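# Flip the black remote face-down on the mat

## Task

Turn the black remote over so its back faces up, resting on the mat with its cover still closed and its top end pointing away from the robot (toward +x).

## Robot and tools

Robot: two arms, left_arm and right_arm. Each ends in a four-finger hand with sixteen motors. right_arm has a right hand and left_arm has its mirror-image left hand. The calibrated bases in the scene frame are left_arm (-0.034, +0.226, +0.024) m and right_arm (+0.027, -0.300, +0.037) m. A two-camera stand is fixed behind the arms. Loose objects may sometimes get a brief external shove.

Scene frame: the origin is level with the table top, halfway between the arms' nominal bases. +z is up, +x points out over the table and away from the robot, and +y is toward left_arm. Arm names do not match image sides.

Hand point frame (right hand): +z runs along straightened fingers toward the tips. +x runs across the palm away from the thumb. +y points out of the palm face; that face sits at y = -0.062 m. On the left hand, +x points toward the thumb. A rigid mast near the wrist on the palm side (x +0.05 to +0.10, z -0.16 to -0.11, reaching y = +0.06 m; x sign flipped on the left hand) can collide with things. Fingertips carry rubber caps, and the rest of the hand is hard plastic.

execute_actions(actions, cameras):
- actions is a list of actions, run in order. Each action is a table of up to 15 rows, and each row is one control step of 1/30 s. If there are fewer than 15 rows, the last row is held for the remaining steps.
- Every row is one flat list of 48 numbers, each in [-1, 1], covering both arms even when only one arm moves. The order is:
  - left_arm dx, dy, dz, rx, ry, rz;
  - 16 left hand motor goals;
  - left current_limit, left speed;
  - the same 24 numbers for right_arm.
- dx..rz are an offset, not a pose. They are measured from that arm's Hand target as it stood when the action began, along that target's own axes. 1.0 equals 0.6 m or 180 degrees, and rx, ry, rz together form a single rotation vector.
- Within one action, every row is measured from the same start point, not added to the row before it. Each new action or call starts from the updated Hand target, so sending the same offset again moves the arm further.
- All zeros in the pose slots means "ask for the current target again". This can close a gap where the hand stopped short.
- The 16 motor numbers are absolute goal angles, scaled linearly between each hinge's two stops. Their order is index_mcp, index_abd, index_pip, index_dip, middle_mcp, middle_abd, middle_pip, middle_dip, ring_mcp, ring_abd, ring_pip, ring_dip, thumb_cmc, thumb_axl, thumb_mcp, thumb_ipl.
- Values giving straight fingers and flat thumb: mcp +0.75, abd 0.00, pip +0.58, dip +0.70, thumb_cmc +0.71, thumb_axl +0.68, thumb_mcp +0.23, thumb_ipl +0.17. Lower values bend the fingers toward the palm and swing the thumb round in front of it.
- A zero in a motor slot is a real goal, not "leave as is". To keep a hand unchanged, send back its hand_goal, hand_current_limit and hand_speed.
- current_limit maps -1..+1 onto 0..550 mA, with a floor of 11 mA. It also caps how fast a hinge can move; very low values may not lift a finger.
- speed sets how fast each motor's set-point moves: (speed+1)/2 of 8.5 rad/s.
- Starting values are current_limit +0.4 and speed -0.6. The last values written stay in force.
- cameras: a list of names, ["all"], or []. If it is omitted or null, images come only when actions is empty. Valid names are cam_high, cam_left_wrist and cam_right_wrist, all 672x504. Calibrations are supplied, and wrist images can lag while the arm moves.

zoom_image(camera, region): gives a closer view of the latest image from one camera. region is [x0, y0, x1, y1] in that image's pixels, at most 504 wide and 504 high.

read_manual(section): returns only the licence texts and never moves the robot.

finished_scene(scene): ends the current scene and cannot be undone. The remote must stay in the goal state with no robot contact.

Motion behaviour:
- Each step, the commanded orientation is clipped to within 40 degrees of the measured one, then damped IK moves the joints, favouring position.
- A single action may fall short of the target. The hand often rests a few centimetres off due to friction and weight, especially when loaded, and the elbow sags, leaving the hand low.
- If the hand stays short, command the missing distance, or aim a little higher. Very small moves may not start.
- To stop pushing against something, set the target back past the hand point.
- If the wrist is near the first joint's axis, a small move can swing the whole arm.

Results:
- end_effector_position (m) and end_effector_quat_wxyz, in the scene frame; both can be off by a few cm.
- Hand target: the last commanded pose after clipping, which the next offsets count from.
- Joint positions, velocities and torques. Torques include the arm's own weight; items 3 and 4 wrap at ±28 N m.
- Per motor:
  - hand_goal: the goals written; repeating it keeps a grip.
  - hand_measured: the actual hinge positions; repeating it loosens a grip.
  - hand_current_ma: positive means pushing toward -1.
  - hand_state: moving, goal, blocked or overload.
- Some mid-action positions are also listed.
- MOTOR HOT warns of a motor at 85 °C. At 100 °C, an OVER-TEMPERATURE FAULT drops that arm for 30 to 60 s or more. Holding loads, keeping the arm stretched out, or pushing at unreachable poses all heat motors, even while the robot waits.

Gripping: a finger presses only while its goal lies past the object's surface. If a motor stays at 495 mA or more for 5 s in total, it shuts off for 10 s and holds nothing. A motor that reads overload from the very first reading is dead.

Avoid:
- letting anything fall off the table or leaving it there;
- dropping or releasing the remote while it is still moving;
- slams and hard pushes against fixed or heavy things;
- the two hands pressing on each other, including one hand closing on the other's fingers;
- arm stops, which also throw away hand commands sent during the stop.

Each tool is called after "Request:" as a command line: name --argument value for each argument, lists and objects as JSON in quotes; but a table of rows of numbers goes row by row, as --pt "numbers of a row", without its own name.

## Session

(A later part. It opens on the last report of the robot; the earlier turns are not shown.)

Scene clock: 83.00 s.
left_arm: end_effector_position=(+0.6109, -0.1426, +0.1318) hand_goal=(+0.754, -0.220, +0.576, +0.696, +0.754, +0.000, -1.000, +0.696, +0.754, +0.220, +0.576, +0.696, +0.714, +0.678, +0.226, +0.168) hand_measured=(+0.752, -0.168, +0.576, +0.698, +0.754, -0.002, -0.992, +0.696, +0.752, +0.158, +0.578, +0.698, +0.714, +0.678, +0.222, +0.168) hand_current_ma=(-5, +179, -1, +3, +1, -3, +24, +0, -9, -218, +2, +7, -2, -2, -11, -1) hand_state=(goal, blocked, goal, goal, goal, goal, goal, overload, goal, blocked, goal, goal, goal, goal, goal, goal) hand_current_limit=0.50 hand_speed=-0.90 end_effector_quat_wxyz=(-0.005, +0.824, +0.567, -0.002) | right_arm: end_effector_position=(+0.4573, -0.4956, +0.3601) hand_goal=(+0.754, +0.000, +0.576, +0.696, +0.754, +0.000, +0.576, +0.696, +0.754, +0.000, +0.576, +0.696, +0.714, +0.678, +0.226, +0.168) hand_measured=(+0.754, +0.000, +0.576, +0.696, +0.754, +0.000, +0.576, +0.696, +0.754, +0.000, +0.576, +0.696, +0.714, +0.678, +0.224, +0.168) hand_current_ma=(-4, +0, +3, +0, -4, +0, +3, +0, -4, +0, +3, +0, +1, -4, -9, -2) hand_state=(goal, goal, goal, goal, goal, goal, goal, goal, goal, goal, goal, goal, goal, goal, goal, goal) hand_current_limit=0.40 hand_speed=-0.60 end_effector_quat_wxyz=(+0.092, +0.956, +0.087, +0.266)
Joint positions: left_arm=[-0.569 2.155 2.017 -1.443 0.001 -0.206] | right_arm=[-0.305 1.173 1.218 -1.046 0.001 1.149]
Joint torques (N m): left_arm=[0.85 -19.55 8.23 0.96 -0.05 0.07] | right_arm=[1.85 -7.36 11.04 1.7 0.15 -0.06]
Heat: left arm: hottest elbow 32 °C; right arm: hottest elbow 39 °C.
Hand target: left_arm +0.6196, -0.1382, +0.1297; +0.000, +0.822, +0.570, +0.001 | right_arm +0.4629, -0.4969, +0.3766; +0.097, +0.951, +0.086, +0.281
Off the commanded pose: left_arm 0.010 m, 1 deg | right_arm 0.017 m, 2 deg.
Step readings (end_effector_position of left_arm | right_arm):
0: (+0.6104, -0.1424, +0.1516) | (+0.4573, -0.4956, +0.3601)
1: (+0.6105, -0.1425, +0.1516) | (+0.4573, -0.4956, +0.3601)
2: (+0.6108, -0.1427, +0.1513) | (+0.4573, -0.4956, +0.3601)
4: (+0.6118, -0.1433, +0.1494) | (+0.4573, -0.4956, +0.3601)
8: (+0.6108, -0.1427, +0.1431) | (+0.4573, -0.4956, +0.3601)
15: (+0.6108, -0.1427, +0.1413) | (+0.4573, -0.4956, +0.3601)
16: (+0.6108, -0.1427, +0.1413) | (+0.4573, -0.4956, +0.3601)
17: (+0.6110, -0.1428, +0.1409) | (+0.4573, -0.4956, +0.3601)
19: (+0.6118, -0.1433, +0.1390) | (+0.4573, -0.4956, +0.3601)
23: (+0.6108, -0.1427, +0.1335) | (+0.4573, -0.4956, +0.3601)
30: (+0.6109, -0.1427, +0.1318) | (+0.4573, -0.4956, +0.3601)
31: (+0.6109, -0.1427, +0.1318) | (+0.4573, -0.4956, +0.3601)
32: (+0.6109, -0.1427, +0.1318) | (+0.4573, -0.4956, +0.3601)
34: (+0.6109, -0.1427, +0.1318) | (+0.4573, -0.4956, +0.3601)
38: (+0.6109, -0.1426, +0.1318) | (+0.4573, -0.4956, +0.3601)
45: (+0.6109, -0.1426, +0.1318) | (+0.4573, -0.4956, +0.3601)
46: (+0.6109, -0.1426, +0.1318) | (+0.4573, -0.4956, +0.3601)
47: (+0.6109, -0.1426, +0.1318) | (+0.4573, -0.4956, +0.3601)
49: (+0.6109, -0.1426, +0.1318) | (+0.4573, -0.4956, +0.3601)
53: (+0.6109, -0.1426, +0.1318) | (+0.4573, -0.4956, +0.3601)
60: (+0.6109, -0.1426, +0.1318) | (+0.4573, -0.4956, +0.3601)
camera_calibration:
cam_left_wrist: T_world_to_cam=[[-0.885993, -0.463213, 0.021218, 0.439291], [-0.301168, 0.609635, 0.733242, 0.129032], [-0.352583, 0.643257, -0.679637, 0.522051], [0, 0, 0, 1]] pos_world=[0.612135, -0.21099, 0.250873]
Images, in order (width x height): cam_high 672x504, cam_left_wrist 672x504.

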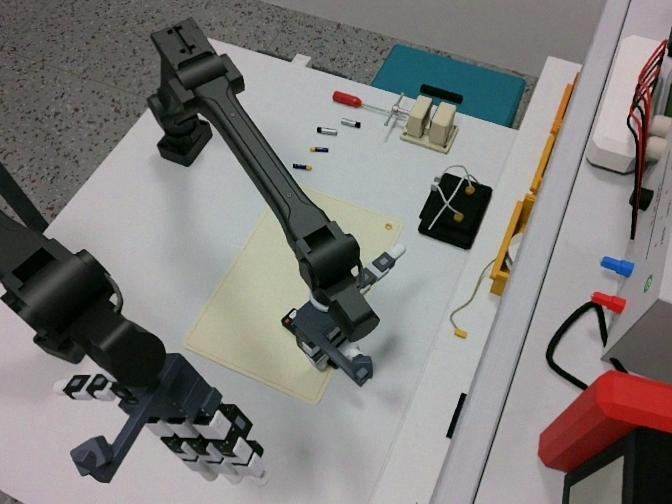

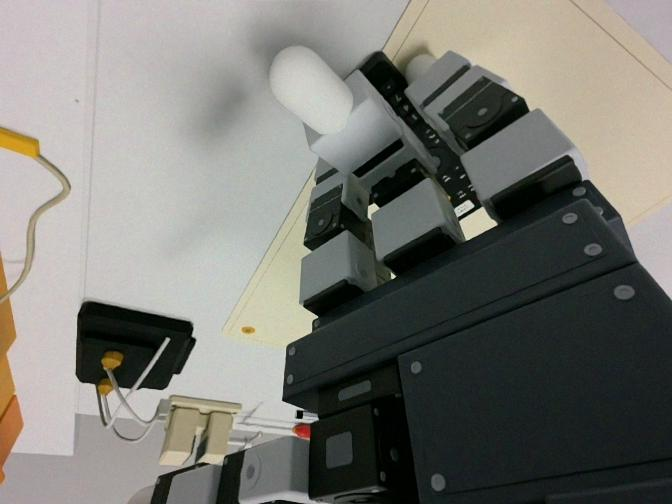

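Request:
execute_actions --actions '[[[0,0,0.006,0,0,0,0.754,-0.13,0.576,0.696,0.754,0,-1,0.696,0.754,0.12,0.576,0.696,0.714,0.678,0.226,0.168,0.5,-0.9,0,0,0,0,0,0,0.754,0,0.576,0.696,0.754,0,0.576,0.696,0.754,0,0.576,0.696,0.714,0.678,0.226,0.168,0.4,-0.6]],[[0,0,0,0,0,0,0.754,-0.23,0.576,0.696,0.754,0,-1,0.696,0.754,0.22,0.576,0.696,0.714,0.678,0.226,0.168,0.75,-0.9,0,0,0,0,0,0,0.754,0,0.576,0.696,0.754,0,0.576,0.696,0.754,0,0.576,0.696,0.714,0.678,0.226,0.168,0.4,-0.6]],[[0,0,0,0,0,0,0.754,-0.36,0.576,0.696,0.754,0,-1,0.696,0.754,0.35,0.576,0.696,0.714,0.678,0.226,0.168,0.75,-0.9,0,0,0,0,0,0,0.754,0,0.576,0.696,0.754,0,0.576,0.696,0.754,0,0.576,0.696,0.714,0.678,0.226,0.168,0.4,-0.6]],[[0,0,-0.025,0,0,0,0.754,-0.36,0.576,0.696,0.754,0,-1,0.696,0.754,0.35,0.576,0.696,0.714,0.678,0.226,0.168,0.75,-0.9,0,0,0,0,0,0,0.754,0,0.576,0.696,0.754,0,0.576,0.696,0.754,0,0.576,0.696,0.714,0.678,0.226,0.168,0.4,-0.6]],[[0,0,-0.022,0,0,0,0.754,-0.36,0.576,0.696,0.754,0,-1,0.696,0.754,0.35,0.576,0.696,0.714,0.678,0.226,0.168,0.75,-0.9,0,0,0,0,0,0,0.754,0,0.576,0.696,0.754,0,0.576,0.696,0.754,0,0.576,0.696,0.714,0.678,0.226,0.168,0.4,-0.6]]]' --cameras '["cam_left_wrist","cam_high"]'

Scene clock: 87.50 s.
left_arm: end_effector_position=(+0.6040, -0.1381, +0.1282) hand_goal=(+0.754, -0.360, +0.576, +0.696, +0.754, +0.000, -1.000, +0.696, +0.754, +0.350, +0.576, +0.696, +0.714, +0.678, +0.226, +0.168) hand_measured=(+0.750, -0.174, +0.574, +0.696, +0.754, -0.002, -0.992, +0.696, +0.750, +0.160, +0.576, +0.698, +0.714, +0.678, +0.222, +0.168) hand_current_ma=(-15, +481, -3, +1, +1, -3, +24, +0, -11, -481, -1, +4, -2, -2, -11, -1) hand_state=(goal, blocked, goal, goal, goal, goal, goal, overload, goal, blocked, goal, goal, goal, goal, goal, goal) hand_current_limit=0.75 hand_speed=-0.90 end_effector_quat_wxyz=(-0.020, +0.824, +0.566, -0.009) | right_arm: end_effector_position=(+0.4573, -0.4956, +0.3601) hand_goal=(+0.754, +0.000, +0.576, +0.696, +0.754, +0.000, +0.576, +0.696, +0.754, +0.000, +0.576, +0.696, +0.714, +0.678, +0.226, +0.168) hand_measured=(+0.754, +0.000, +0.576, +0.696, +0.754, +0.000, +0.576, +0.696, +0.754, +0.000, +0.576, +0.696, +0.714, +0.678, +0.224, +0.168) hand_current_ma=(-4, +0, +3, +0, -4, +0, +3, +0, -4, +0, +3, +0, +1, -4, -9, -2) hand_state=(goal, goal, goal, goal, goal, goal, goal, goal, goal, goal, goal, goal, goal, goal, goal, goal) hand_current_limit=0.40 hand_speed=-0.60 end_effector_quat_wxyz=(+0.092, +0.956, +0.087, +0.266)
Joint positions: left_arm=[-0.569 2.155 2.013 -1.472 0.001 -0.206] | right_arm=[-0.305 1.173 1.218 -1.046 0.001 1.149]
Joint torques (N m): left_arm=[1.2 -20.72 11.6 -0.32 -0.06 0.05] | right_arm=[1.55 -7.41 11.06 1.87 0.12 -0.06]
Heat: left arm: hottest elbow 32 °C; right arm: hottest elbow 40 °C.
Hand target: left_arm +0.6195, -0.1382, +0.1543; +0.000, +0.822, +0.570, +0.001 | right_arm +0.4629, -0.4969, +0.3766; +0.097, +0.951, +0.086, +0.281
Off the commanded pose: left_arm 0.030 m, 3 deg | right_arm 0.017 m, 2 deg.
Step readings (end_effector_position of left_arm | right_arm):
0: (+0.6109, -0.1426, +0.1318) | (+0.4573, -0.4956, +0.3601)
1: (+0.6109, -0.1426, +0.1318) | (+0.4573, -0.4956, +0.3601)
2: (+0.6110, -0.1427, +0.1318) | (+0.4573, -0.4956, +0.3601)
4: (+0.6110, -0.1427, +0.1314) | (+0.4573, -0.4956, +0.3601)
8: (+0.6115, -0.1430, +0.1308) | (+0.4573, -0.4956, +0.3601)
15: (+0.6116, -0.1430, +0.1308) | (+0.4573, -0.4956, +0.3601)
16: (+0.6116, -0.1430, +0.1308) | (+0.4573, -0.4956, +0.3601)
17: (+0.6116, -0.1430, +0.1308) | (+0.4573, -0.4956, +0.3601)
19: (+0.6116, -0.1430, +0.1308) | (+0.4573, -0.4956, +0.3601)
23: (+0.6117, -0.1431, +0.1308) | (+0.4573, -0.4956, +0.3601)
30: (+0.6117, -0.1431, +0.1308) | (+0.4573, -0.4956, +0.3601)
31: (+0.6117, -0.1431, +0.1308) | (+0.4573, -0.4956, +0.3601)
32: (+0.6117, -0.1431, +0.1308) | (+0.4573, -0.4956, +0.3601)
34: (+0.6117, -0.1431, +0.1308) | (+0.4573, -0.4956, +0.3601)
38: (+0.6117, -0.1431, +0.1308) | (+0.4573, -0.4956, +0.3601)
45: (+0.6117, -0.1431, +0.1308) | (+0.4573, -0.4956, +0.3601)
46: (+0.6117, -0.1431, +0.1308) | (+0.4573, -0.4956, +0.3601)
47: (+0.6117, -0.1431, +0.1308) | (+0.4573, -0.4956, +0.3601)
49: (+0.6117, -0.1431, +0.1308) | (+0.4573, -0.4956, +0.3601)
53: (+0.6111, -0.1427, +0.1306) | (+0.4573, -0.4956, +0.3601)
60: (+0.6105, -0.1424, +0.1304) | (+0.4573, -0.4956, +0.3601)
61: (+0.6105, -0.1423, +0.1304) | (+0.4573, -0.4956, +0.3601)
62: (+0.6100, -0.1420, +0.1302) | (+0.4573, -0.4956, +0.3601)
64: (+0.6080, -0.1407, +0.1295) | (+0.4573, -0.4956, +0.3601)
68: (+0.6051, -0.1389, +0.1285) | (+0.4573, -0.4956, +0.3601)
75: (+0.6041, -0.1382, +0.1282) | (+0.4573, -0.4956, +0.3601)
camera_calibration:
cam_left_wrist: T_world_to_cam=[[-0.885168, -0.46378, 0.0372236, 0.432606], [-0.280974, 0.596602, 0.751744, 0.110581], [-0.370852, 0.654961, -0.658403, 0.524193], [0, 0, 0, 1]] pos_world=[0.608397, -0.208665, 0.245899]
Images, in order (width x height): cam_high 672x504, cam_left_wrist 672x504.

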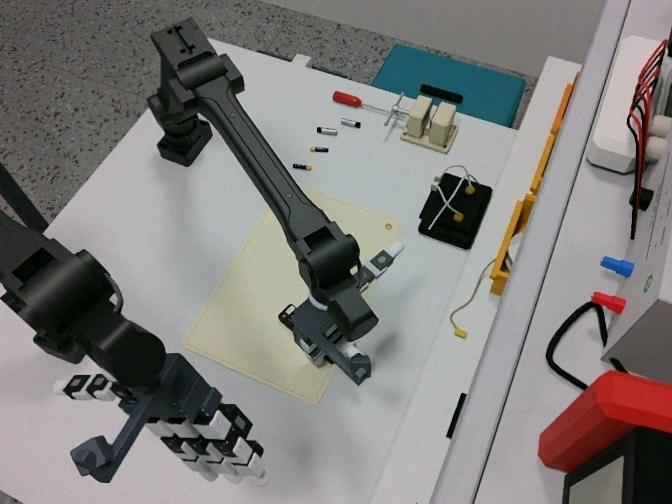

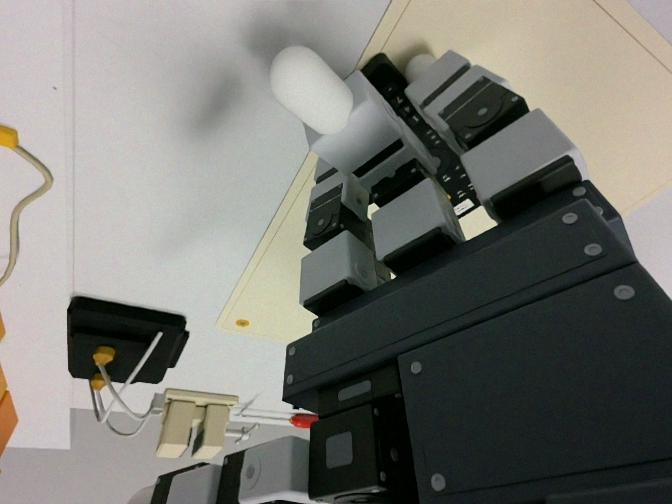

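Request:
execute_actions --actions '[[[0,-0.0181,-0.042,-0.0208,0,0,0.754,-0.36,0.576,0.696,0.754,0,-1,0.696,0.754,0.35,0.576,0.696,0.714,0.678,0.226,0.168,0.75,-0.9,0,0,0,0,0,0,0.754,0,0.576,0.696,0.754,0,0.576,0.696,0.754,0,0.576,0.696,0.714,0.678,0.226,0.168,0.4,-0.6]],[[0,-0.0181,-0.0329,-0.0208,0,0,0.754,-0.36,0.576,0.696,0.754,0,-1,0.696,0.754,0.35,0.576,0.696,0.714,0.678,0.226,0.168,0.75,-0.9,0,0,0,0,0,0,0.754,0,0.576,0.696,0.754,0,0.576,0.696,0.754,0,0.576,0.696,0.714,0.678,0.226,0.168,0.4,-0.6]]]' --cameras '["cam_left_wrist","cam_high"]'

Request:
zoom_image --camera "cam_high" --region '[260, 290, 380, 390]'

Scene clock: 89.40 s.
left_arm: end_effector_position=(+0.5946, -0.1267, +0.1729) hand_goal=(+0.754, -0.360, +0.576, +0.696, +0.754, +0.000, -1.000, +0.696, +0.754, +0.350, +0.576, +0.696, +0.714, +0.678, +0.226, +0.168) hand_measured=(+0.754, -0.174, +0.574, +0.696, +0.754, -0.002, -0.992, +0.696, +0.754, +0.160, +0.574, +0.696, +0.714, +0.678, +0.222, +0.168) hand_current_ma=(-1, +481, -2, +1, +1, -3, +24, +0, -2, -481, -3, +2, -2, -2, -11, -1) hand_state=(goal, blocked, goal, goal, goal, goal, goal, overload, goal, blocked, goal, goal, goal, goal, goal, goal) hand_current_limit=0.75 hand_speed=-0.90 end_effector_quat_wxyz=(+0.031, +0.823, +0.567, +0.027) | right_arm: end_effector_position=(+0.4573, -0.4956, +0.3601) hand_goal=(+0.754, +0.000, +0.576, +0.696, +0.754, +0.000, +0.576, +0.696, +0.754, +0.000, +0.576, +0.696, +0.714, +0.678, +0.226, +0.168) hand_measured=(+0.754, +0.000, +0.576, +0.696, +0.754, +0.000, +0.576, +0.696, +0.754, +0.000, +0.576, +0.696, +0.714, +0.678, +0.224, +0.168) hand_current_ma=(-4, +0, +3, +0, -4, +0, +3, +0, -4, +0, +3, +0, +1, -4, -9, -2) hand_state=(goal, goal, goal, goal, goal, goal, goal, goal, goal, goal, goal, goal, goal, goal, goal, goal) hand_current_limit=0.40 hand_speed=-0.60 end_effector_quat_wxyz=(+0.092, +0.956, +0.087, +0.266)
Joint positions: left_arm=[-0.569 2.009 1.861 -1.345 -0.025 -0.206] | right_arm=[-0.305 1.173 1.218 -1.046 0.001 1.149]
Joint torques (N m): left_arm=[0.26 -21.42 8.5 1.07 -0.13 -0.09] | right_arm=[1.44 -7 11.17 1.8 0.12 -0.07]
Heat: left arm: hottest elbow 32 °C; right arm: hottest elbow 40 °C.
Hand target: left_arm +0.5980, -0.1302, +0.1985; +0.054, +0.820, +0.569, +0.038 | right_arm +0.4629, -0.4969, +0.3766; +0.097, +0.951, +0.086, +0.281
Off the commanded pose: left_arm 0.026 m, 3 deg | right_arm 0.017 m, 2 deg.
Step readings (end_effector_position of left_arm | right_arm):
0: (+0.6040, -0.1381, +0.1282) | (+0.4573, -0.4956, +0.3601)
1: (+0.6040, -0.1381, +0.1282) | (+0.4573, -0.4956, +0.3601)
2: (+0.6042, -0.1380, +0.1283) | (+0.4573, -0.4956, +0.3601)
4: (+0.6046, -0.1375, +0.1294) | (+0.4573, -0.4956, +0.3601)
8: (+0.6021, -0.1348, +0.1362) | (+0.4573, -0.4956, +0.3601)
15: (+0.6024, -0.1347, +0.1539) | (+0.4573, -0.4956, +0.3601)
16: (+0.6026, -0.1347, +0.1550) | (+0.4573, -0.4956, +0.3601)
17: (+0.6027, -0.1343, +0.1554) | (+0.4573, -0.4956, +0.3601)
19: (+0.6005, -0.1318, +0.1555) | (+0.4573, -0.4956, +0.3601)
23: (+0.5937, -0.1265, +0.1593) | (+0.4573, -0.4956, +0.3601)
30: (+0.5941, -0.1264, +0.1724) | (+0.4573, -0.4956, +0.3601)
camera_calibration:
cam_left_wrist: T_world_to_cam=[[-0.884519, -0.464328, -0.044998, 0.441623], [-0.364602, 0.62791, 0.6876, 0.132263], [-0.291018, 0.624602, -0.724694, 0.502781], [0, 0, 0, 1]] pos_world=[0.585166, -0.192029, 0.29329]
Images, in order (width x height): cam_high 672x504, cam_left_wrist 672x504.

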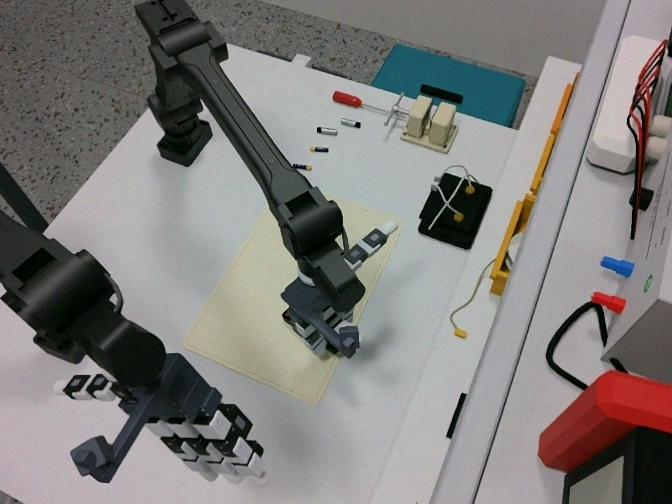

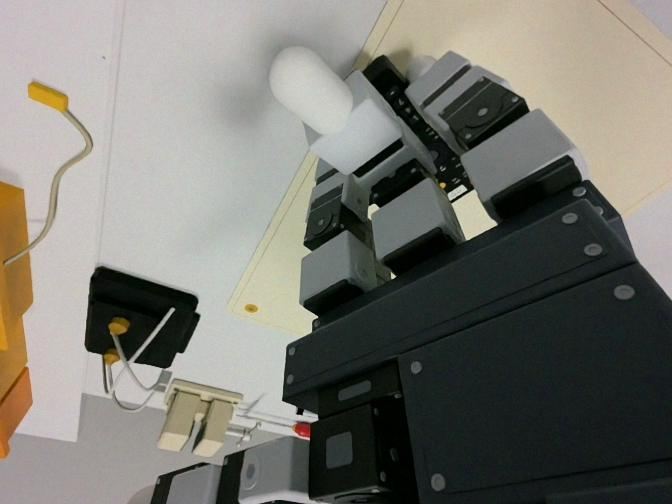

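Scaled by 4.200.

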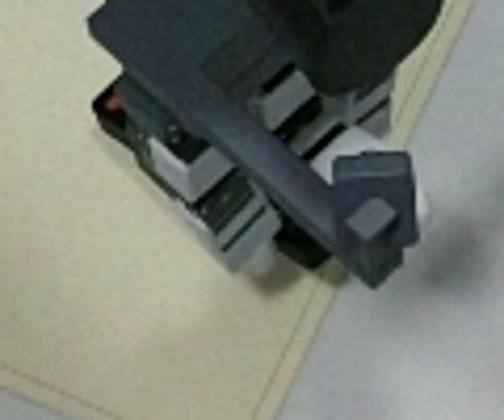

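Request:
execute_actions --actions '[[[0,0,0,0,0,0,0.754,-0.30,0.576,0.696,0.754,0,-1,0.696,0.754,0.29,0.576,0.696,0.714,0.678,0.226,0.168,0.5,-0.9,0,0,0,0,0,0,0.754,0,0.576,0.696,0.754,0,0.576,0.696,0.754,0,0.576,0.696,0.714,0.678,0.226,0.168,0.4,-0.6]],[[0,-0.0181,0,0,0,0,0.754,-0.30,0.576,0.696,0.754,0,-1,0.696,0.754,0.29,0.576,0.696,0.714,0.678,0.226,0.168,0.4,-0.9,0,0,0,0,0,0,0.754,0,0.576,0.696,0.754,0,0.576,0.696,0.754,0,0.576,0.696,0.714,0.678,0.226,0.168,0.4,-0.6]]]' --cameras '["cam_left_wrist","cam_high"]'

Request:
zoom_image --camera "cam_high" --region '[260, 290, 380, 390]'

Request:
zoom_image --camera "cam_left_wrist" --region '[340, 40, 520, 220]'

Scene clock: 91.70 s.
left_arm: end_effector_position=(+0.5852, -0.1204, +0.1668) hand_goal=(+0.754, -0.300, +0.576, +0.696, +0.754, +0.000, -1.000, +0.696, +0.754, +0.290, +0.576, +0.696, +0.714, +0.678, +0.226, +0.168) hand_measured=(+0.752, -0.174, +0.574, +0.696, +0.754, -0.002, -0.992, +0.696, +0.752, +0.160, +0.574, +0.696, +0.714, +0.678, +0.222, +0.168) hand_current_ma=(-4, +385, -2, +1, +1, -3, +24, +0, -3, -385, -3, +2, -2, -2, -11, -1) hand_state=(goal, blocked, goal, goal, goal, goal, goal, overload, goal, blocked, goal, goal, goal, goal, goal, goal) hand_current_limit=0.40 hand_speed=-0.90 end_effector_quat_wxyz=(+0.027, +0.823, +0.568, +0.025) | right_arm: end_effector_position=(+0.4573, -0.4956, +0.3601) hand_goal=(+0.754, +0.000, +0.576, +0.696, +0.754, +0.000, +0.576, +0.696, +0.754, +0.000, +0.576, +0.696, +0.714, +0.678, +0.226, +0.168) hand_measured=(+0.754, +0.000, +0.576, +0.696, +0.754, +0.000, +0.576, +0.696, +0.754, +0.000, +0.576, +0.696, +0.714, +0.678, +0.224, +0.168) hand_current_ma=(-4, +0, +3, +0, -4, +0, +3, +0, -4, +0, +3, +0, +1, -4, -9, -2) hand_state=(goal, goal, goal, goal, goal, goal, goal, goal, goal, goal, goal, goal, goal, goal, goal, goal) hand_current_limit=0.40 hand_speed=-0.60 end_effector_quat_wxyz=(+0.092, +0.956, +0.087, +0.266)
Joint positions: left_arm=[-0.569 1.986 1.81 -1.326 -0.026 -0.209] | right_arm=[-0.305 1.173 1.218 -1.046 0.001 1.149]
Joint torques (N m): left_arm=[-0.44 -21.42 8.49 1.1 -0.13 -0.11] | right_arm=[1.26 -7.71 11.04 1.83 0.11 -0.06]
Heat: left arm: hottest elbow 32 °C; right arm: hottest elbow 40 °C.
Hand target: left_arm +0.5878, -0.1264, +0.1968; +0.054, +0.820, +0.569, +0.038 | right_arm +0.4629, -0.4969, +0.3766; +0.097, +0.951, +0.086, +0.281
Off the commanded pose: left_arm 0.031 m, 3 deg | right_arm 0.017 m, 2 deg.
Step readings (end_effector_position of left_arm | right_arm):
0: (+0.5946, -0.1267, +0.1729) | (+0.4573, -0.4956, +0.3601)
1: (+0.5946, -0.1267, +0.1729) | (+0.4573, -0.4956, +0.3601)
2: (+0.5946, -0.1267, +0.1729) | (+0.4573, -0.4956, +0.3601)
4: (+0.5946, -0.1267, +0.1729) | (+0.4573, -0.4956, +0.3601)
8: (+0.5946, -0.1267, +0.1729) | (+0.4573, -0.4956, +0.3601)
15: (+0.5946, -0.1267, +0.1729) | (+0.4573, -0.4956, +0.3601)
16: (+0.5945, -0.1266, +0.1727) | (+0.4573, -0.4956, +0.3601)
17: (+0.5943, -0.1264, +0.1721) | (+0.4573, -0.4956, +0.3601)
19: (+0.5923, -0.1252, +0.1703) | (+0.4573, -0.4956, +0.3601)
23: (+0.5867, -0.1214, +0.1667) | (+0.4573, -0.4956, +0.3601)
30: (+0.5854, -0.1206, +0.1666) | (+0.4573, -0.4956, +0.3601)
camera_calibration:
cam_left_wrist: T_world_to_cam=[[-0.88374, -0.466192, -0.0408525, 0.434648], [-0.361069, 0.623713, 0.693262, 0.125604], [-0.297713, 0.627414, -0.719527, 0.495068], [0, 0, 0, 1]] pos_world=[0.576855, -0.186324, 0.286895]
Images, in order (width x height): cam_high 672x504, cam_left_wrist 672x504.

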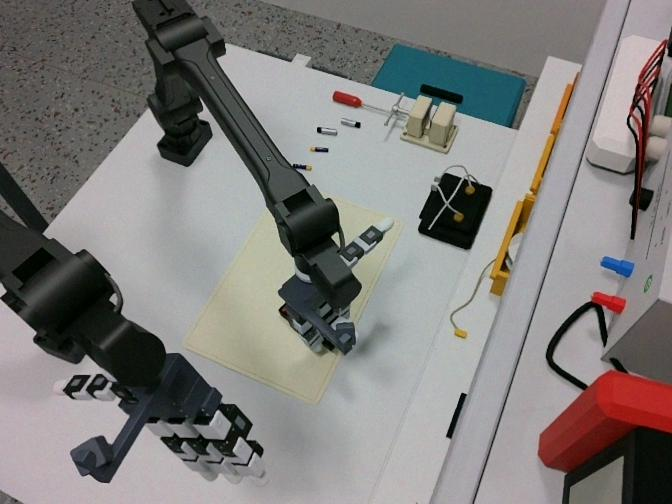

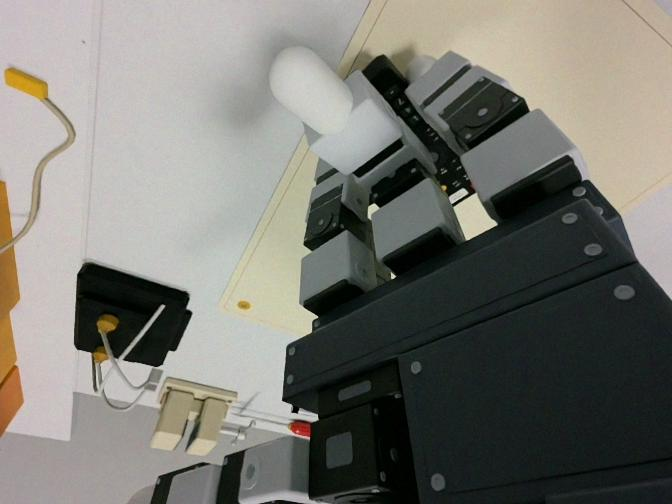

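Scaled by 4.200.

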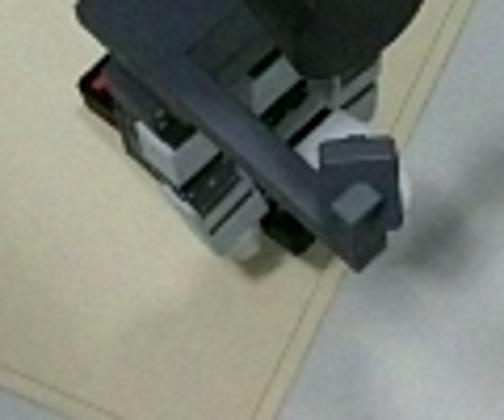

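Scaled by 2.800.

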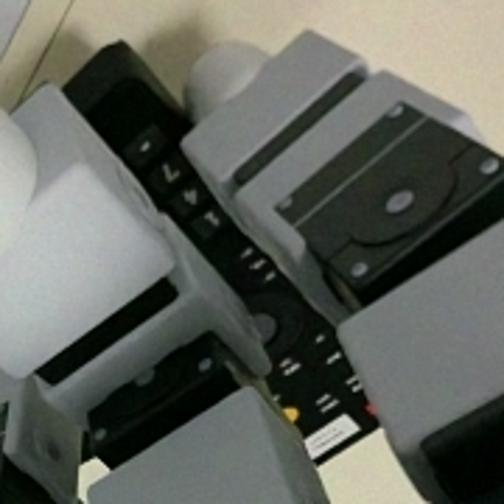

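Request:
execute_actions --actions '[[[0,0,0,0,0,0,0.754,-0.27,0.576,0.696,0.754,0,-1,0.696,0.754,0.26,0.576,0.696,0.714,0.678,0.226,0.168,0.2,-0.9,0,0,0,0,0,0,0.754,0,0.576,0.696,0.754,0,0.576,0.696,0.754,0,0.576,0.696,0.714,0.678,0.226,0.168,0.4,-0.6]],[[0,0,0,0,0,0,0.754,-0.27,0.576,0.696,0.754,0,-1,0.696,0.754,0.26,0.576,0.696,0.714,0.678,0.226,0.168,0.0,-0.9,0,0,0,0,0,0,0.754,0,0.576,0.696,0.754,0,0.576,0.696,0.754,0,0.576,0.696,0.714,0.678,0.226,0.168,0.4,-0.6]]]' --cameras '["cam_left_wrist","cam_high"]'

Request:
zoom_image --camera "cam_left_wrist" --region '[340, 40, 520, 220]'

Scene clock: 93.50 s.
left_arm: end_effector_position=(+0.5852, -0.1204, +0.1668) hand_goal=(+0.754, -0.270, +0.576, +0.696, +0.754, +0.000, -1.000, +0.696, +0.754, +0.260, +0.576, +0.696, +0.714, +0.678, +0.226, +0.168) hand_measured=(+0.752, -0.174, +0.574, +0.696, +0.754, -0.002, -0.992, +0.696, +0.752, +0.160, +0.574, +0.696, +0.714, +0.678, +0.222, +0.168) hand_current_ma=(-4, +275, -2, +1, +1, -3, +24, +0, -3, -275, -3, +2, -2, -2, -11, -1) hand_state=(goal, blocked, goal, goal, goal, goal, goal, overload, goal, blocked, goal, goal, goal, goal, goal, goal) hand_current_limit=0.00 hand_speed=-0.90 end_effector_quat_wxyz=(+0.027, +0.823, +0.568, +0.025) | right_arm: end_effector_position=(+0.4573, -0.4956, +0.3601) hand_goal=(+0.754, +0.000, +0.576, +0.696, +0.754, +0.000, +0.576, +0.696, +0.754, +0.000, +0.576, +0.696, +0.714, +0.678, +0.226, +0.168) hand_measured=(+0.754, +0.000, +0.576, +0.696, +0.754, +0.000, +0.576, +0.696, +0.754, +0.000, +0.576, +0.696, +0.714, +0.678, +0.224, +0.168) hand_current_ma=(-4, +0, +3, +0, -4, +0, +3, +0, -4, +0, +3, +0, +1, -4, -9, -2) hand_state=(goal, goal, goal, goal, goal, goal, goal, goal, goal, goal, goal, goal, goal, goal, goal, goal) hand_current_limit=0.40 hand_speed=-0.60 end_effector_quat_wxyz=(+0.092, +0.956, +0.087, +0.266)
Joint positions: left_arm=[-0.569 1.986 1.81 -1.326 -0.026 -0.209] | right_arm=[-0.305 1.173 1.218 -1.046 0.001 1.149]
Joint torques (N m): left_arm=[-0.62 -21.48 8.42 1.07 -0.13 -0.09] | right_arm=[1.61 -7 11.03 1.87 0.11 -0.08]
Heat: left arm: hottest elbow 32 °C; right arm: hottest elbow 40 °C.
Hand target: left_arm +0.5878, -0.1264, +0.1968; +0.054, +0.820, +0.569, +0.038 | right_arm +0.4629, -0.4969, +0.3766; +0.097, +0.951, +0.086, +0.281
Off the commanded pose: left_arm 0.031 m, 3 deg | right_arm 0.017 m, 2 deg.
Step readings (end_effector_position of left_arm | right_arm):
0: (+0.5852, -0.1204, +0.1668) | (+0.4573, -0.4956, +0.3601)
1: (+0.5852, -0.1204, +0.1668) | (+0.4573, -0.4956, +0.3601)
2: (+0.5852, -0.1204, +0.1668) | (+0.4573, -0.4956, +0.3601)
4: (+0.5852, -0.1204, +0.1668) | (+0.4573, -0.4956, +0.3601)
8: (+0.5852, -0.1204, +0.1668) | (+0.4573, -0.4956, +0.3601)
15: (+0.5852, -0.1204, +0.1668) | (+0.4573, -0.4956, +0.3601)
16: (+0.5852, -0.1204, +0.1668) | (+0.4573, -0.4956, +0.3601)
17: (+0.5852, -0.1204, +0.1668) | (+0.4573, -0.4956, +0.3601)
19: (+0.5852, -0.1204, +0.1668) | (+0.4573, -0.4956, +0.3601)
23: (+0.5852, -0.1204, +0.1668) | (+0.4573, -0.4956, +0.3601)
30: (+0.5852, -0.1204, +0.1668) | (+0.4573, -0.4956, +0.3601)
camera_calibration:
cam_left_wrist: T_world_to_cam=[[-0.88374, -0.466192, -0.0408525, 0.434648], [-0.361069, 0.623713, 0.693262, 0.125604], [-0.297713, 0.627414, -0.719527, 0.495068], [0, 0, 0, 1]] pos_world=[0.576855, -0.186324, 0.286895]
Images, in order (width x height): cam_high 672x504, cam_left_wrist 672x504.

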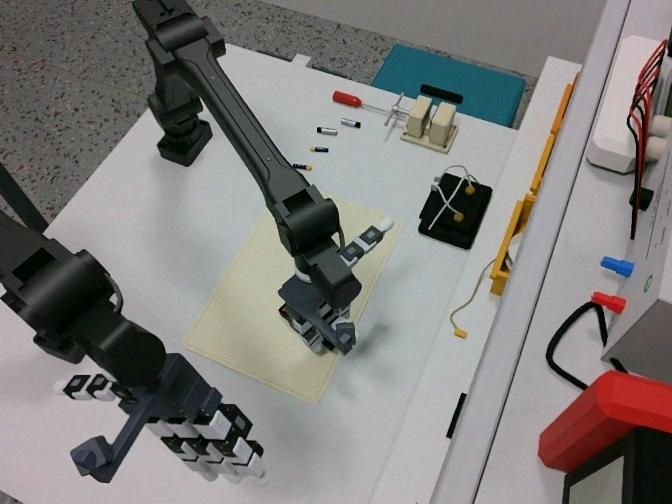

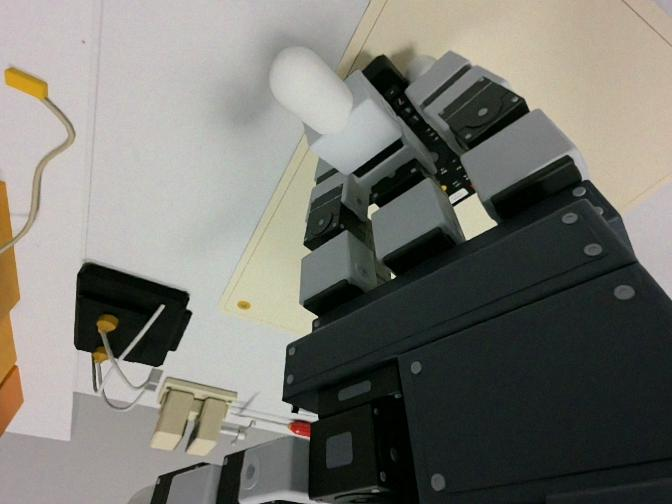

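Scaled by 2.800.

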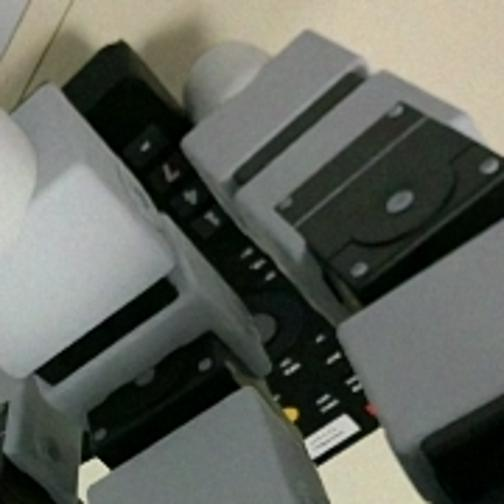

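Request:
execute_actions --actions '[[[0,0,0.03,0,0,0,0.754,-0.27,0.576,0.696,0.754,0,-1,0.696,0.754,0.26,0.576,0.696,0.714,0.678,0.226,0.168,0.0,-0.9,0,0,0,0,0,0,0.754,0,0.576,0.696,0.754,0,0.576,0.696,0.754,0,0.576,0.696,0.714,0.678,0.226,0.168,0.4,-0.6]],[[0,0,0.03,0,0,0,0.754,-0.20,0.576,0.696,0.754,0,-1,0.696,0.754,0.19,0.576,0.696,0.714,0.678,0.226,0.168,0.0,-0.9,0,0,0,0,0,0,0.754,0,0.576,0.696,0.754,0,0.576,0.696,0.754,0,0.576,0.696,0.714,0.678,0.226,0.168,0.4,-0.6]]]' --cameras '["cam_left_wrist","cam_high"]'

Request:
zoom_image --camera "cam_left_wrist" --region '[340, 40, 520, 220]'

Scene clock: 95.73 s.
left_arm: end_effector_position=(+0.5882, -0.1222, +0.1524) hand_goal=(+0.754, -0.200, +0.576, +0.696, +0.754, +0.000, -1.000, +0.696, +0.754, +0.190, +0.576, +0.696, +0.714, +0.678, +0.226, +0.168) hand_measured=(+0.754, -0.170, +0.574, +0.696, +0.754, -0.002, -0.992, +0.696, +0.756, +0.154, +0.576, +0.696, +0.714, +0.678, +0.222, +0.168) hand_current_ma=(-2, +93, -2, +1, +1, -3, +24, +0, +3, -115, +0, +2, -2, -2, -11, -1) hand_state=(goal, blocked, goal, goal, goal, goal, goal, overload, goal, blocked, goal, goal, goal, goal, goal, goal) hand_current_limit=0.00 hand_speed=-0.90 end_effector_quat_wxyz=(+0.041, +0.822, +0.567, +0.031) | right_arm: end_effector_position=(+0.4573, -0.4956, +0.3601) hand_goal=(+0.754, +0.000, +0.576, +0.696, +0.754, +0.000, +0.576, +0.696, +0.754, +0.000, +0.576, +0.696, +0.714, +0.678, +0.226, +0.168) hand_measured=(+0.754, +0.000, +0.576, +0.696, +0.754, +0.000, +0.576, +0.696, +0.754, +0.000, +0.576, +0.696, +0.714, +0.678, +0.224, +0.168) hand_current_ma=(-4, +0, +3, +0, -4, +0, +3, +0, -4, +0, +3, +0, +1, -4, -9, -2) hand_state=(goal, goal, goal, goal, goal, goal, goal, goal, goal, goal, goal, goal, goal, goal, goal, goal) hand_current_limit=0.40 hand_speed=-0.60 end_effector_quat_wxyz=(+0.092, +0.956, +0.087, +0.266)
Joint positions: left_arm=[-0.569 1.985 1.763 -1.25 -0.026 -0.209] | right_arm=[-0.305 1.173 1.218 -1.046 0.001 1.149]
Joint torques (N m): left_arm=[-0.09 -18.67 8.53 1.21 -0.12 -0.09] | right_arm=[1.73 -7.41 11.06 1.85 0.16 -0.07]
Heat: left arm: hottest elbow 32 °C; right arm: hottest elbow 40 °C.
Hand target: left_arm +0.5924, -0.1280, +0.1613; +0.054, +0.820, +0.569, +0.038 | right_arm +0.4629, -0.4969, +0.3766; +0.097, +0.951, +0.086, +0.281
Off the commanded pose: left_arm 0.011 m, 2 deg | right_arm 0.017 m, 2 deg.
Step readings (end_effector_position of left_arm | right_arm):
0: (+0.5852, -0.1204, +0.1668) | (+0.4573, -0.4956, +0.3601)
1: (+0.5853, -0.1205, +0.1668) | (+0.4573, -0.4956, +0.3601)
2: (+0.5855, -0.1206, +0.1665) | (+0.4573, -0.4956, +0.3601)
4: (+0.5862, -0.1211, +0.1647) | (+0.4573, -0.4956, +0.3601)
8: (+0.5865, -0.1213, +0.1605) | (+0.4573, -0.4956, +0.3601)
15: (+0.5867, -0.1213, +0.1594) | (+0.4573, -0.4956, +0.3601)
16: (+0.5866, -0.1212, +0.1593) | (+0.4573, -0.4956, +0.3601)
17: (+0.5869, -0.1214, +0.1587) | (+0.4573, -0.4956, +0.3601)
19: (+0.5878, -0.1220, +0.1574) | (+0.4573, -0.4956, +0.3601)
23: (+0.5880, -0.1221, +0.1533) | (+0.4573, -0.4956, +0.3601)
30: (+0.5881, -0.1222, +0.1524) | (+0.4573, -0.4956, +0.3601)
camera_calibration:
cam_left_wrist: T_world_to_cam=[[-0.88249, -0.467008, -0.0558092, 0.437292], [-0.378394, 0.634498, 0.673965, 0.152184], [-0.279336, 0.615886, -0.736652, 0.47721], [0, 0, 0, 1]] pos_world=[0.576794, -0.186248, 0.273376]
Images, in order (width x height): cam_high 672x504, cam_left_wrist 672x504.

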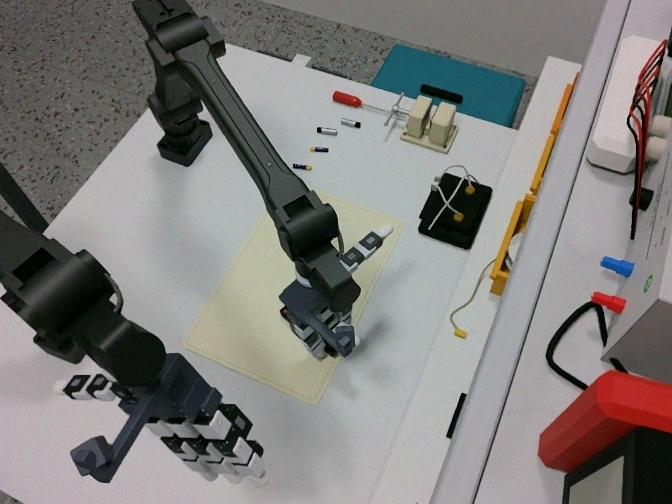

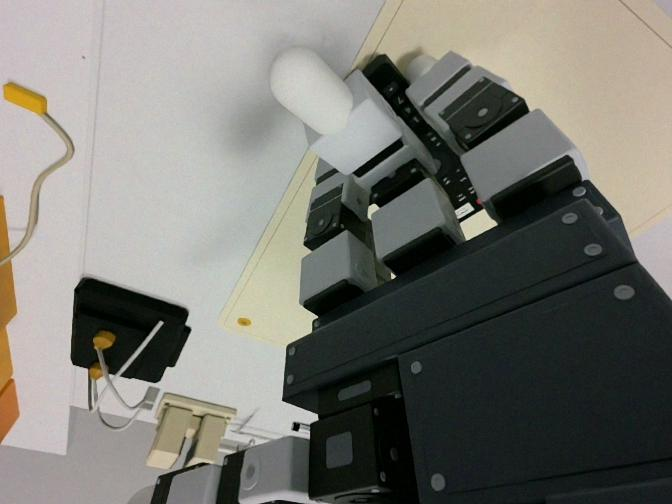

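Scaled by 2.800.

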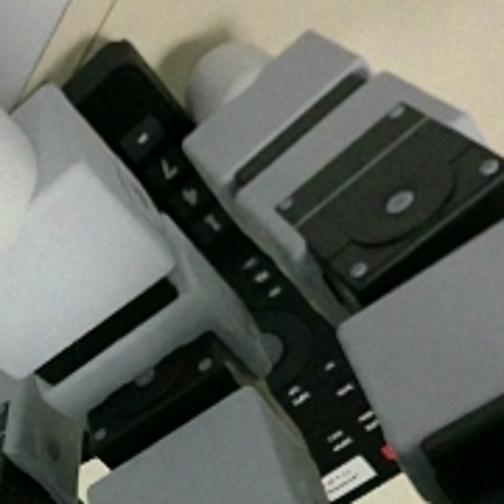

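Request:
execute_actions --actions '[[[0,-0.0193,-0.0476,-0.0208,0,0,0.754,-0.21,0.576,0.696,0.754,0,-1,0.696,0.754,0.20,0.576,0.696,0.714,0.678,0.226,0.168,0.0,-0.9,0,0,0,0,0,0,0.754,0,0.576,0.696,0.754,0,0.576,0.696,0.754,0,0.576,0.696,0.714,0.678,0.226,0.168,0.4,-0.6]],[[0,-0.0193,-0.0476,-0.0208,0,0,0.754,-0.21,0.576,0.696,0.754,0,-1,0.696,0.754,0.20,0.576,0.696,0.714,0.678,0.226,0.168,0.0,-0.9,0,0,0,0,0,0,0.754,0,0.576,0.696,0.754,0,0.576,0.696,0.754,0,0.576,0.696,0.714,0.678,0.226,0.168,0.4,-0.6]]]' --cameras '["cam_left_wrist","cam_high"]'

Request:
zoom_image --camera "cam_left_wrist" --region '[340, 40, 520, 220]'

Request:
zoom_image --camera "cam_high" --region '[260, 280, 380, 380]'

Scene clock: 97.97 s.
left_arm: end_effector_position=(+0.5614, -0.1077, +0.1930) hand_goal=(+0.754, -0.210, +0.576, +0.696, +0.754, +0.000, -1.000, +0.696, +0.754, +0.200, +0.576, +0.696, +0.714, +0.678, +0.226, +0.168) hand_measured=(+0.756, -0.170, +0.576, +0.696, +0.754, -0.002, -0.992, +0.696, +0.756, +0.154, +0.576, +0.696, +0.714, +0.678, +0.222, +0.168) hand_current_ma=(+5, +130, +0, +1, +1, -3, +24, +0, +9, -152, +1, +2, -1, -2, -11, -1) hand_state=(goal, blocked, goal, goal, goal, goal, goal, overload, goal, blocked, goal, goal, goal, goal, goal, goal) hand_current_limit=0.00 hand_speed=-0.90 end_effector_quat_wxyz=(+0.085, +0.817, +0.566, +0.066) | right_arm: end_effector_position=(+0.4573, -0.4956, +0.3601) hand_goal=(+0.754, +0.000, +0.576, +0.696, +0.754, +0.000, +0.576, +0.696, +0.754, +0.000, +0.576, +0.696, +0.714, +0.678, +0.226, +0.168) hand_measured=(+0.754, +0.000, +0.576, +0.696, +0.754, +0.000, +0.576, +0.696, +0.754, +0.000, +0.576, +0.696, +0.714, +0.678, +0.224, +0.168) hand_current_ma=(-4, +0, +3, +0, -4, +0, +3, +0, -4, +0, +3, +0, +1, -4, -9, -2) hand_state=(goal, goal, goal, goal, goal, goal, goal, goal, goal, goal, goal, goal, goal, goal, goal, goal) hand_current_limit=0.40 hand_speed=-0.60 end_effector_quat_wxyz=(+0.092, +0.956, +0.087, +0.266)
Joint positions: left_arm=[-0.582 1.823 1.59 -1.13 -0.059 -0.221] | right_arm=[-0.305 1.173 1.218 -1.046 0.001 1.149]
Joint torques (N m): left_arm=[-0.5 -17.85 8.72 1.58 -0.17 -0.07] | right_arm=[1.9 -7.3 11.04 1.73 0.12 -0.09]
Heat: left arm: hottest elbow 32 °C; right arm: hottest elbow 40 °C.
Hand target: left_arm +0.5622, -0.1167, +0.2138; +0.107, +0.815, +0.565, +0.075 | right_arm +0.4629, -0.4969, +0.3766; +0.097, +0.951, +0.086, +0.281
Off the commanded pose: left_arm 0.023 m, 3 deg | right_arm 0.017 m, 2 deg.
Step readings (end_effector_position of left_arm | right_arm):
0: (+0.5882, -0.1222, +0.1524) | (+0.4573, -0.4956, +0.3601)
1: (+0.5881, -0.1222, +0.1521) | (+0.4573, -0.4956, +0.3601)
2: (+0.5882, -0.1218, +0.1515) | (+0.4573, -0.4956, +0.3601)
4: (+0.5862, -0.1192, +0.1491) | (+0.4573, -0.4956, +0.3601)
8: (+0.5770, -0.1127, +0.1473) | (+0.4573, -0.4956, +0.3601)
15: (+0.5762, -0.1126, +0.1600) | (+0.4573, -0.4956, +0.3601)
16: (+0.5763, -0.1126, +0.1615) | (+0.4573, -0.4956, +0.3601)
17: (+0.5762, -0.1123, +0.1628) | (+0.4573, -0.4956, +0.3601)
19: (+0.5731, -0.1099, +0.1649) | (+0.4573, -0.4956, +0.3601)
23: (+0.5628, -0.1054, +0.1753) | (+0.4573, -0.4956, +0.3601)
30: (+0.5613, -0.1078, +0.1932) | (+0.4573, -0.4956, +0.3601)
camera_calibration:
cam_left_wrist: T_world_to_cam=[[-0.870273, -0.473854, -0.134491, 0.430302], [-0.45042, 0.655053, 0.606652, 0.161193], [-0.199366, 0.588531, -0.783508, 0.45183], [0, 0, 0, 1]] pos_world=[0.537164, -0.167606, 0.314096]
Images, in order (width x height): cam_high 672x504, cam_left_wrist 672x504.

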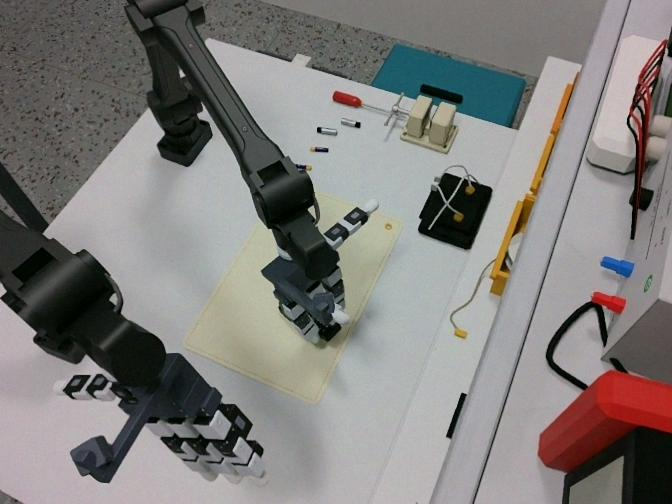

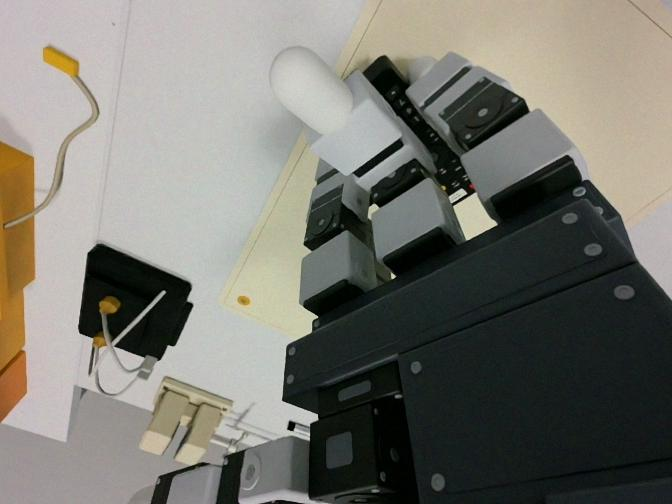

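Scaled by 2.800.

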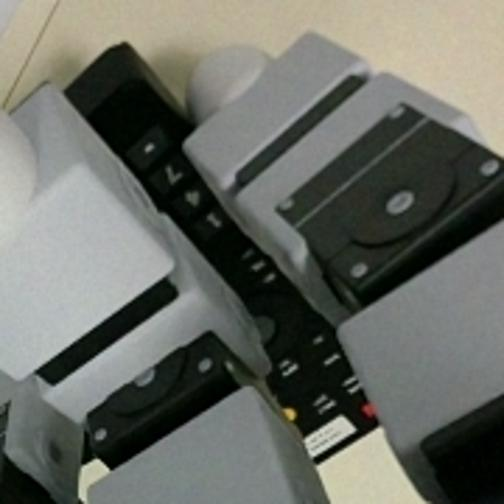

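Scaled by 4.200.

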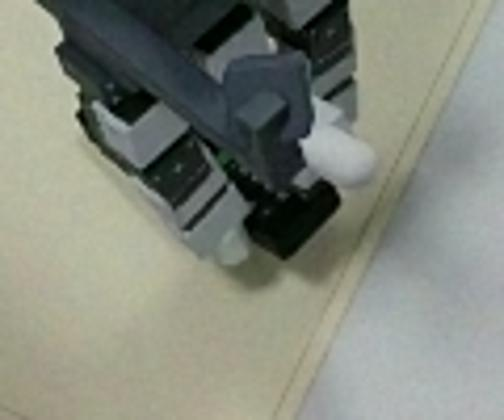

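Request:
execute_actions --actions '[[[0,0.0369,0.0765,0.05,0,0,0.754,-0.21,0.576,0.696,0.754,0,-1,0.696,0.754,0.20,0.576,0.696,0.714,0.678,0.226,0.168,0.0,-0.9,0,0,0,0,0,0,0.754,0,0.576,0.696,0.754,0,0.576,0.696,0.754,0,0.576,0.696,0.714,0.678,0.226,0.168,0.4,-0.6]],[[0,0.0464,0.0645,0.05,0,0,0.754,-0.21,0.576,0.696,0.754,0,-1,0.696,0.754,0.20,0.576,0.696,0.714,0.678,0.226,0.168,0.0,-0.9,0,0,0,0,0,0,0.754,0,0.576,0.696,0.754,0,0.576,0.696,0.754,0,0.576,0.696,0.714,0.678,0.226,0.168,0.4,-0.6]],[[0,0.0517,0.041,0.05,0,0,0.754,-0.21,0.576,0.696,0.754,0,-1,0.696,0.754,0.20,0.576,0.696,0.714,0.678,0.226,0.168,0.0,-0.9,0,0,0,0,0,0,0.754,0,0.576,0.696,0.754,0,0.576,0.696,0.754,0,0.576,0.696,0.714,0.678,0.226,0.168,0.4,-0.6]]]' --cameras '["cam_left_wrist","cam_high"]'

Request:
zoom_image --camera "cam_high" --region '[260, 280, 380, 400]'

Request:
zoom_image --camera "cam_left_wrist" --region '[340, 40, 520, 220]'

Scene clock: 106.07 s.
left_arm: end_effector_position=(+0.6342, -0.1502, +0.1160) hand_goal=(+0.754, -0.210, +0.576, +0.696, +0.754, +0.000, -1.000, +0.696, +0.754, +0.200, +0.576, +0.696, +0.714, +0.678, +0.226, +0.168) hand_measured=(+0.814, -0.174, +0.614, +0.718, +0.756, -0.002, -0.992, +0.696, +0.804, +0.152, +0.604, +0.714, +0.714, +0.678, +0.222, +0.168) hand_current_ma=(+261, +114, +145, +80, +3, -3, +24, +0, +216, -158, +101, +63, +1, -2, -14, -1) hand_state=(blocked, blocked, blocked, blocked, goal, goal, goal, overload, blocked, blocked, blocked, goal, goal, goal, goal, goal) hand_current_limit=0.00 hand_speed=-0.90 end_effector_quat_wxyz=(-0.053, +0.821, +0.567, -0.041) | right_arm: end_effector_position=(+0.4573, -0.4956, +0.3601) hand_goal=(+0.754, +0.000, +0.576, +0.696, +0.754, +0.000, +0.576, +0.696, +0.754, +0.000, +0.576, +0.696, +0.714, +0.678, +0.226, +0.168) hand_measured=(+0.754, +0.000, +0.576, +0.696, +0.754, +0.000, +0.576, +0.696, +0.754, +0.000, +0.576, +0.696, +0.714, +0.678, +0.224, +0.168) hand_current_ma=(-4, +0, +3, +0, -4, +0, +3, +0, -4, +0, +3, +0, +1, -4, -9, -2) hand_state=(goal, goal, goal, goal, goal, goal, goal, goal, goal, goal, goal, goal, goal, goal, goal, goal) hand_current_limit=0.40 hand_speed=-0.60 end_effector_quat_wxyz=(+0.092, +0.956, +0.087, +0.266)
Joint positions: left_arm=[-0.552 2.357 2.354 -1.698 0.033 -0.191] | right_arm=[-0.305 1.173 1.218 -1.046 0.001 1.149]
Joint torques (N m): left_arm=[1.38 -18.96 12.01 -0.13 0.05 0.16] | right_arm=[1.2 -7.47 11.03 1.84 0.15 -0.04]
Heat: left arm: hottest elbow 32 °C; right arm: hottest elbow 40 °C.
Hand target: left_arm +0.6510, -0.1499, +0.1134; -0.086, +0.817, +0.567, -0.059 | right_arm +0.4629, -0.4969, +0.3766; +0.097, +0.951, +0.086, +0.281
Off the commanded pose: left_arm 0.017 m, 4 deg | right_arm 0.017 m, 2 deg.
joint sent to its limit (left arm) — joint 4 (wrist pitch), lower limit. The joint targets are off in orientation, not in position.
Step readings (end_effector_position of left_arm | right_arm):
0: (+0.5614, -0.1077, +0.1930) | (+0.4573, -0.4956, +0.3601)
1: (+0.5614, -0.1078, +0.1929) | (+0.4573, -0.4956, +0.3601)
2: (+0.5612, -0.1081, +0.1921) | (+0.4573, -0.4956, +0.3601)
4: (+0.5624, -0.1114, +0.1881) | (+0.4573, -0.4956, +0.3601)
8: (+0.5745, -0.1220, +0.1699) | (+0.4573, -0.4956, +0.3601)
15: (+0.5729, -0.1217, +0.1355) | (+0.4573, -0.4956, +0.3601)
16: (+0.5727, -0.1218, +0.1357) | (+0.4573, -0.4956, +0.3601)
17: (+0.5732, -0.1225, +0.1365) | (+0.4573, -0.4956, +0.3601)
19: (+0.5810, -0.1270, +0.1393) | (+0.4573, -0.4956, +0.3601)
23: (+0.6013, -0.1393, +0.1370) | (+0.4573, -0.4956, +0.3601)
30: (+0.6084, -0.1393, +0.1276) | (+0.4573, -0.4956, +0.3601)
31: (+0.6083, -0.1391, +0.1265) | (+0.4573, -0.4956, +0.3601)
32: (+0.6086, -0.1392, +0.1251) | (+0.4573, -0.4956, +0.3601)
34: (+0.6152, -0.1436, +0.1221) | (+0.4573, -0.4956, +0.3601)
38: (+0.6272, -0.1477, +0.1176) | (+0.4573, -0.4956, +0.3601)
45: (+0.6331, -0.1498, +0.1163) | (+0.4573, -0.4956, +0.3601)
camera_calibration:
cam_left_wrist: T_world_to_cam=[[-0.876398, -0.468971, 0.109509, 0.439473], [-0.213128, 0.581606, 0.785055, 0.0862502], [-0.431859, 0.664681, -0.609669, 0.56972], [0, 0, 0, 1]] pos_world=[0.649574, -0.222746, 0.231503]
Images, in order (width x height): cam_high 672x504, cam_left_wrist 672x504.

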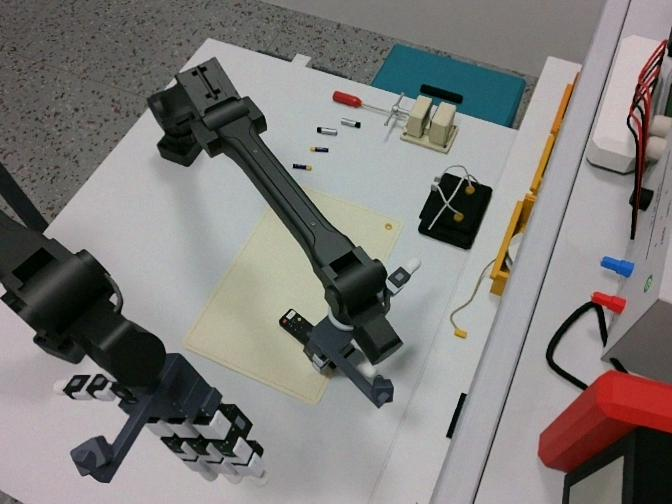

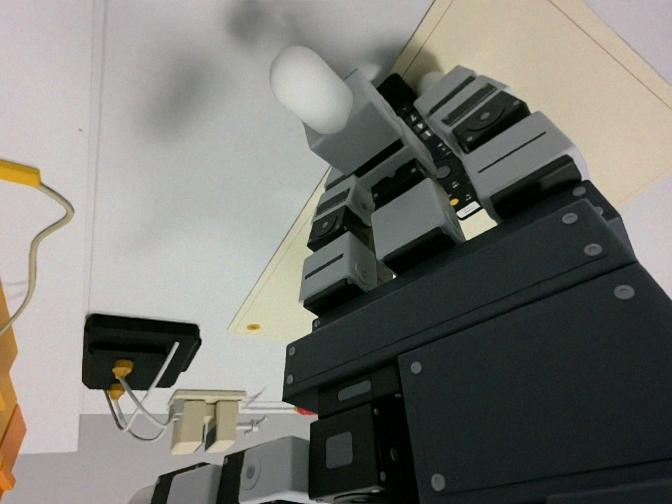

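Scaled by 4.200.

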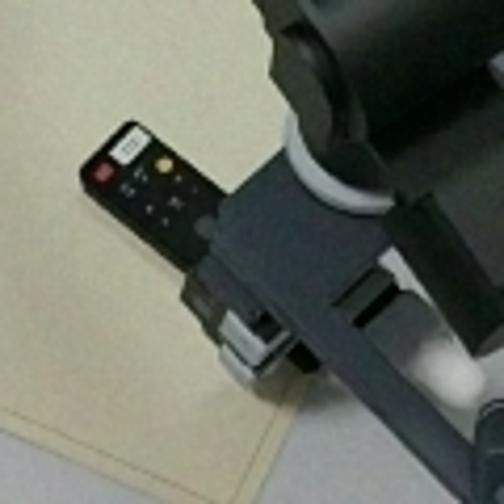

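Scaled by 2.800.

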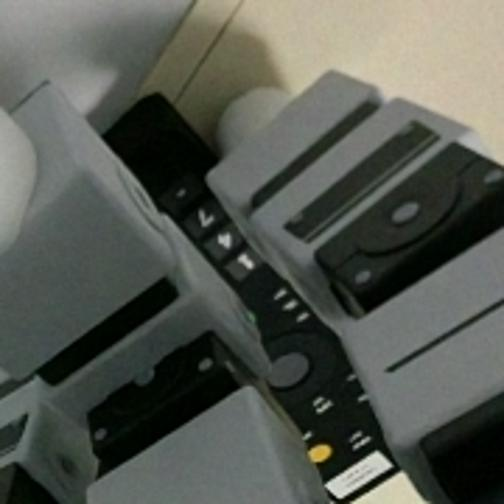

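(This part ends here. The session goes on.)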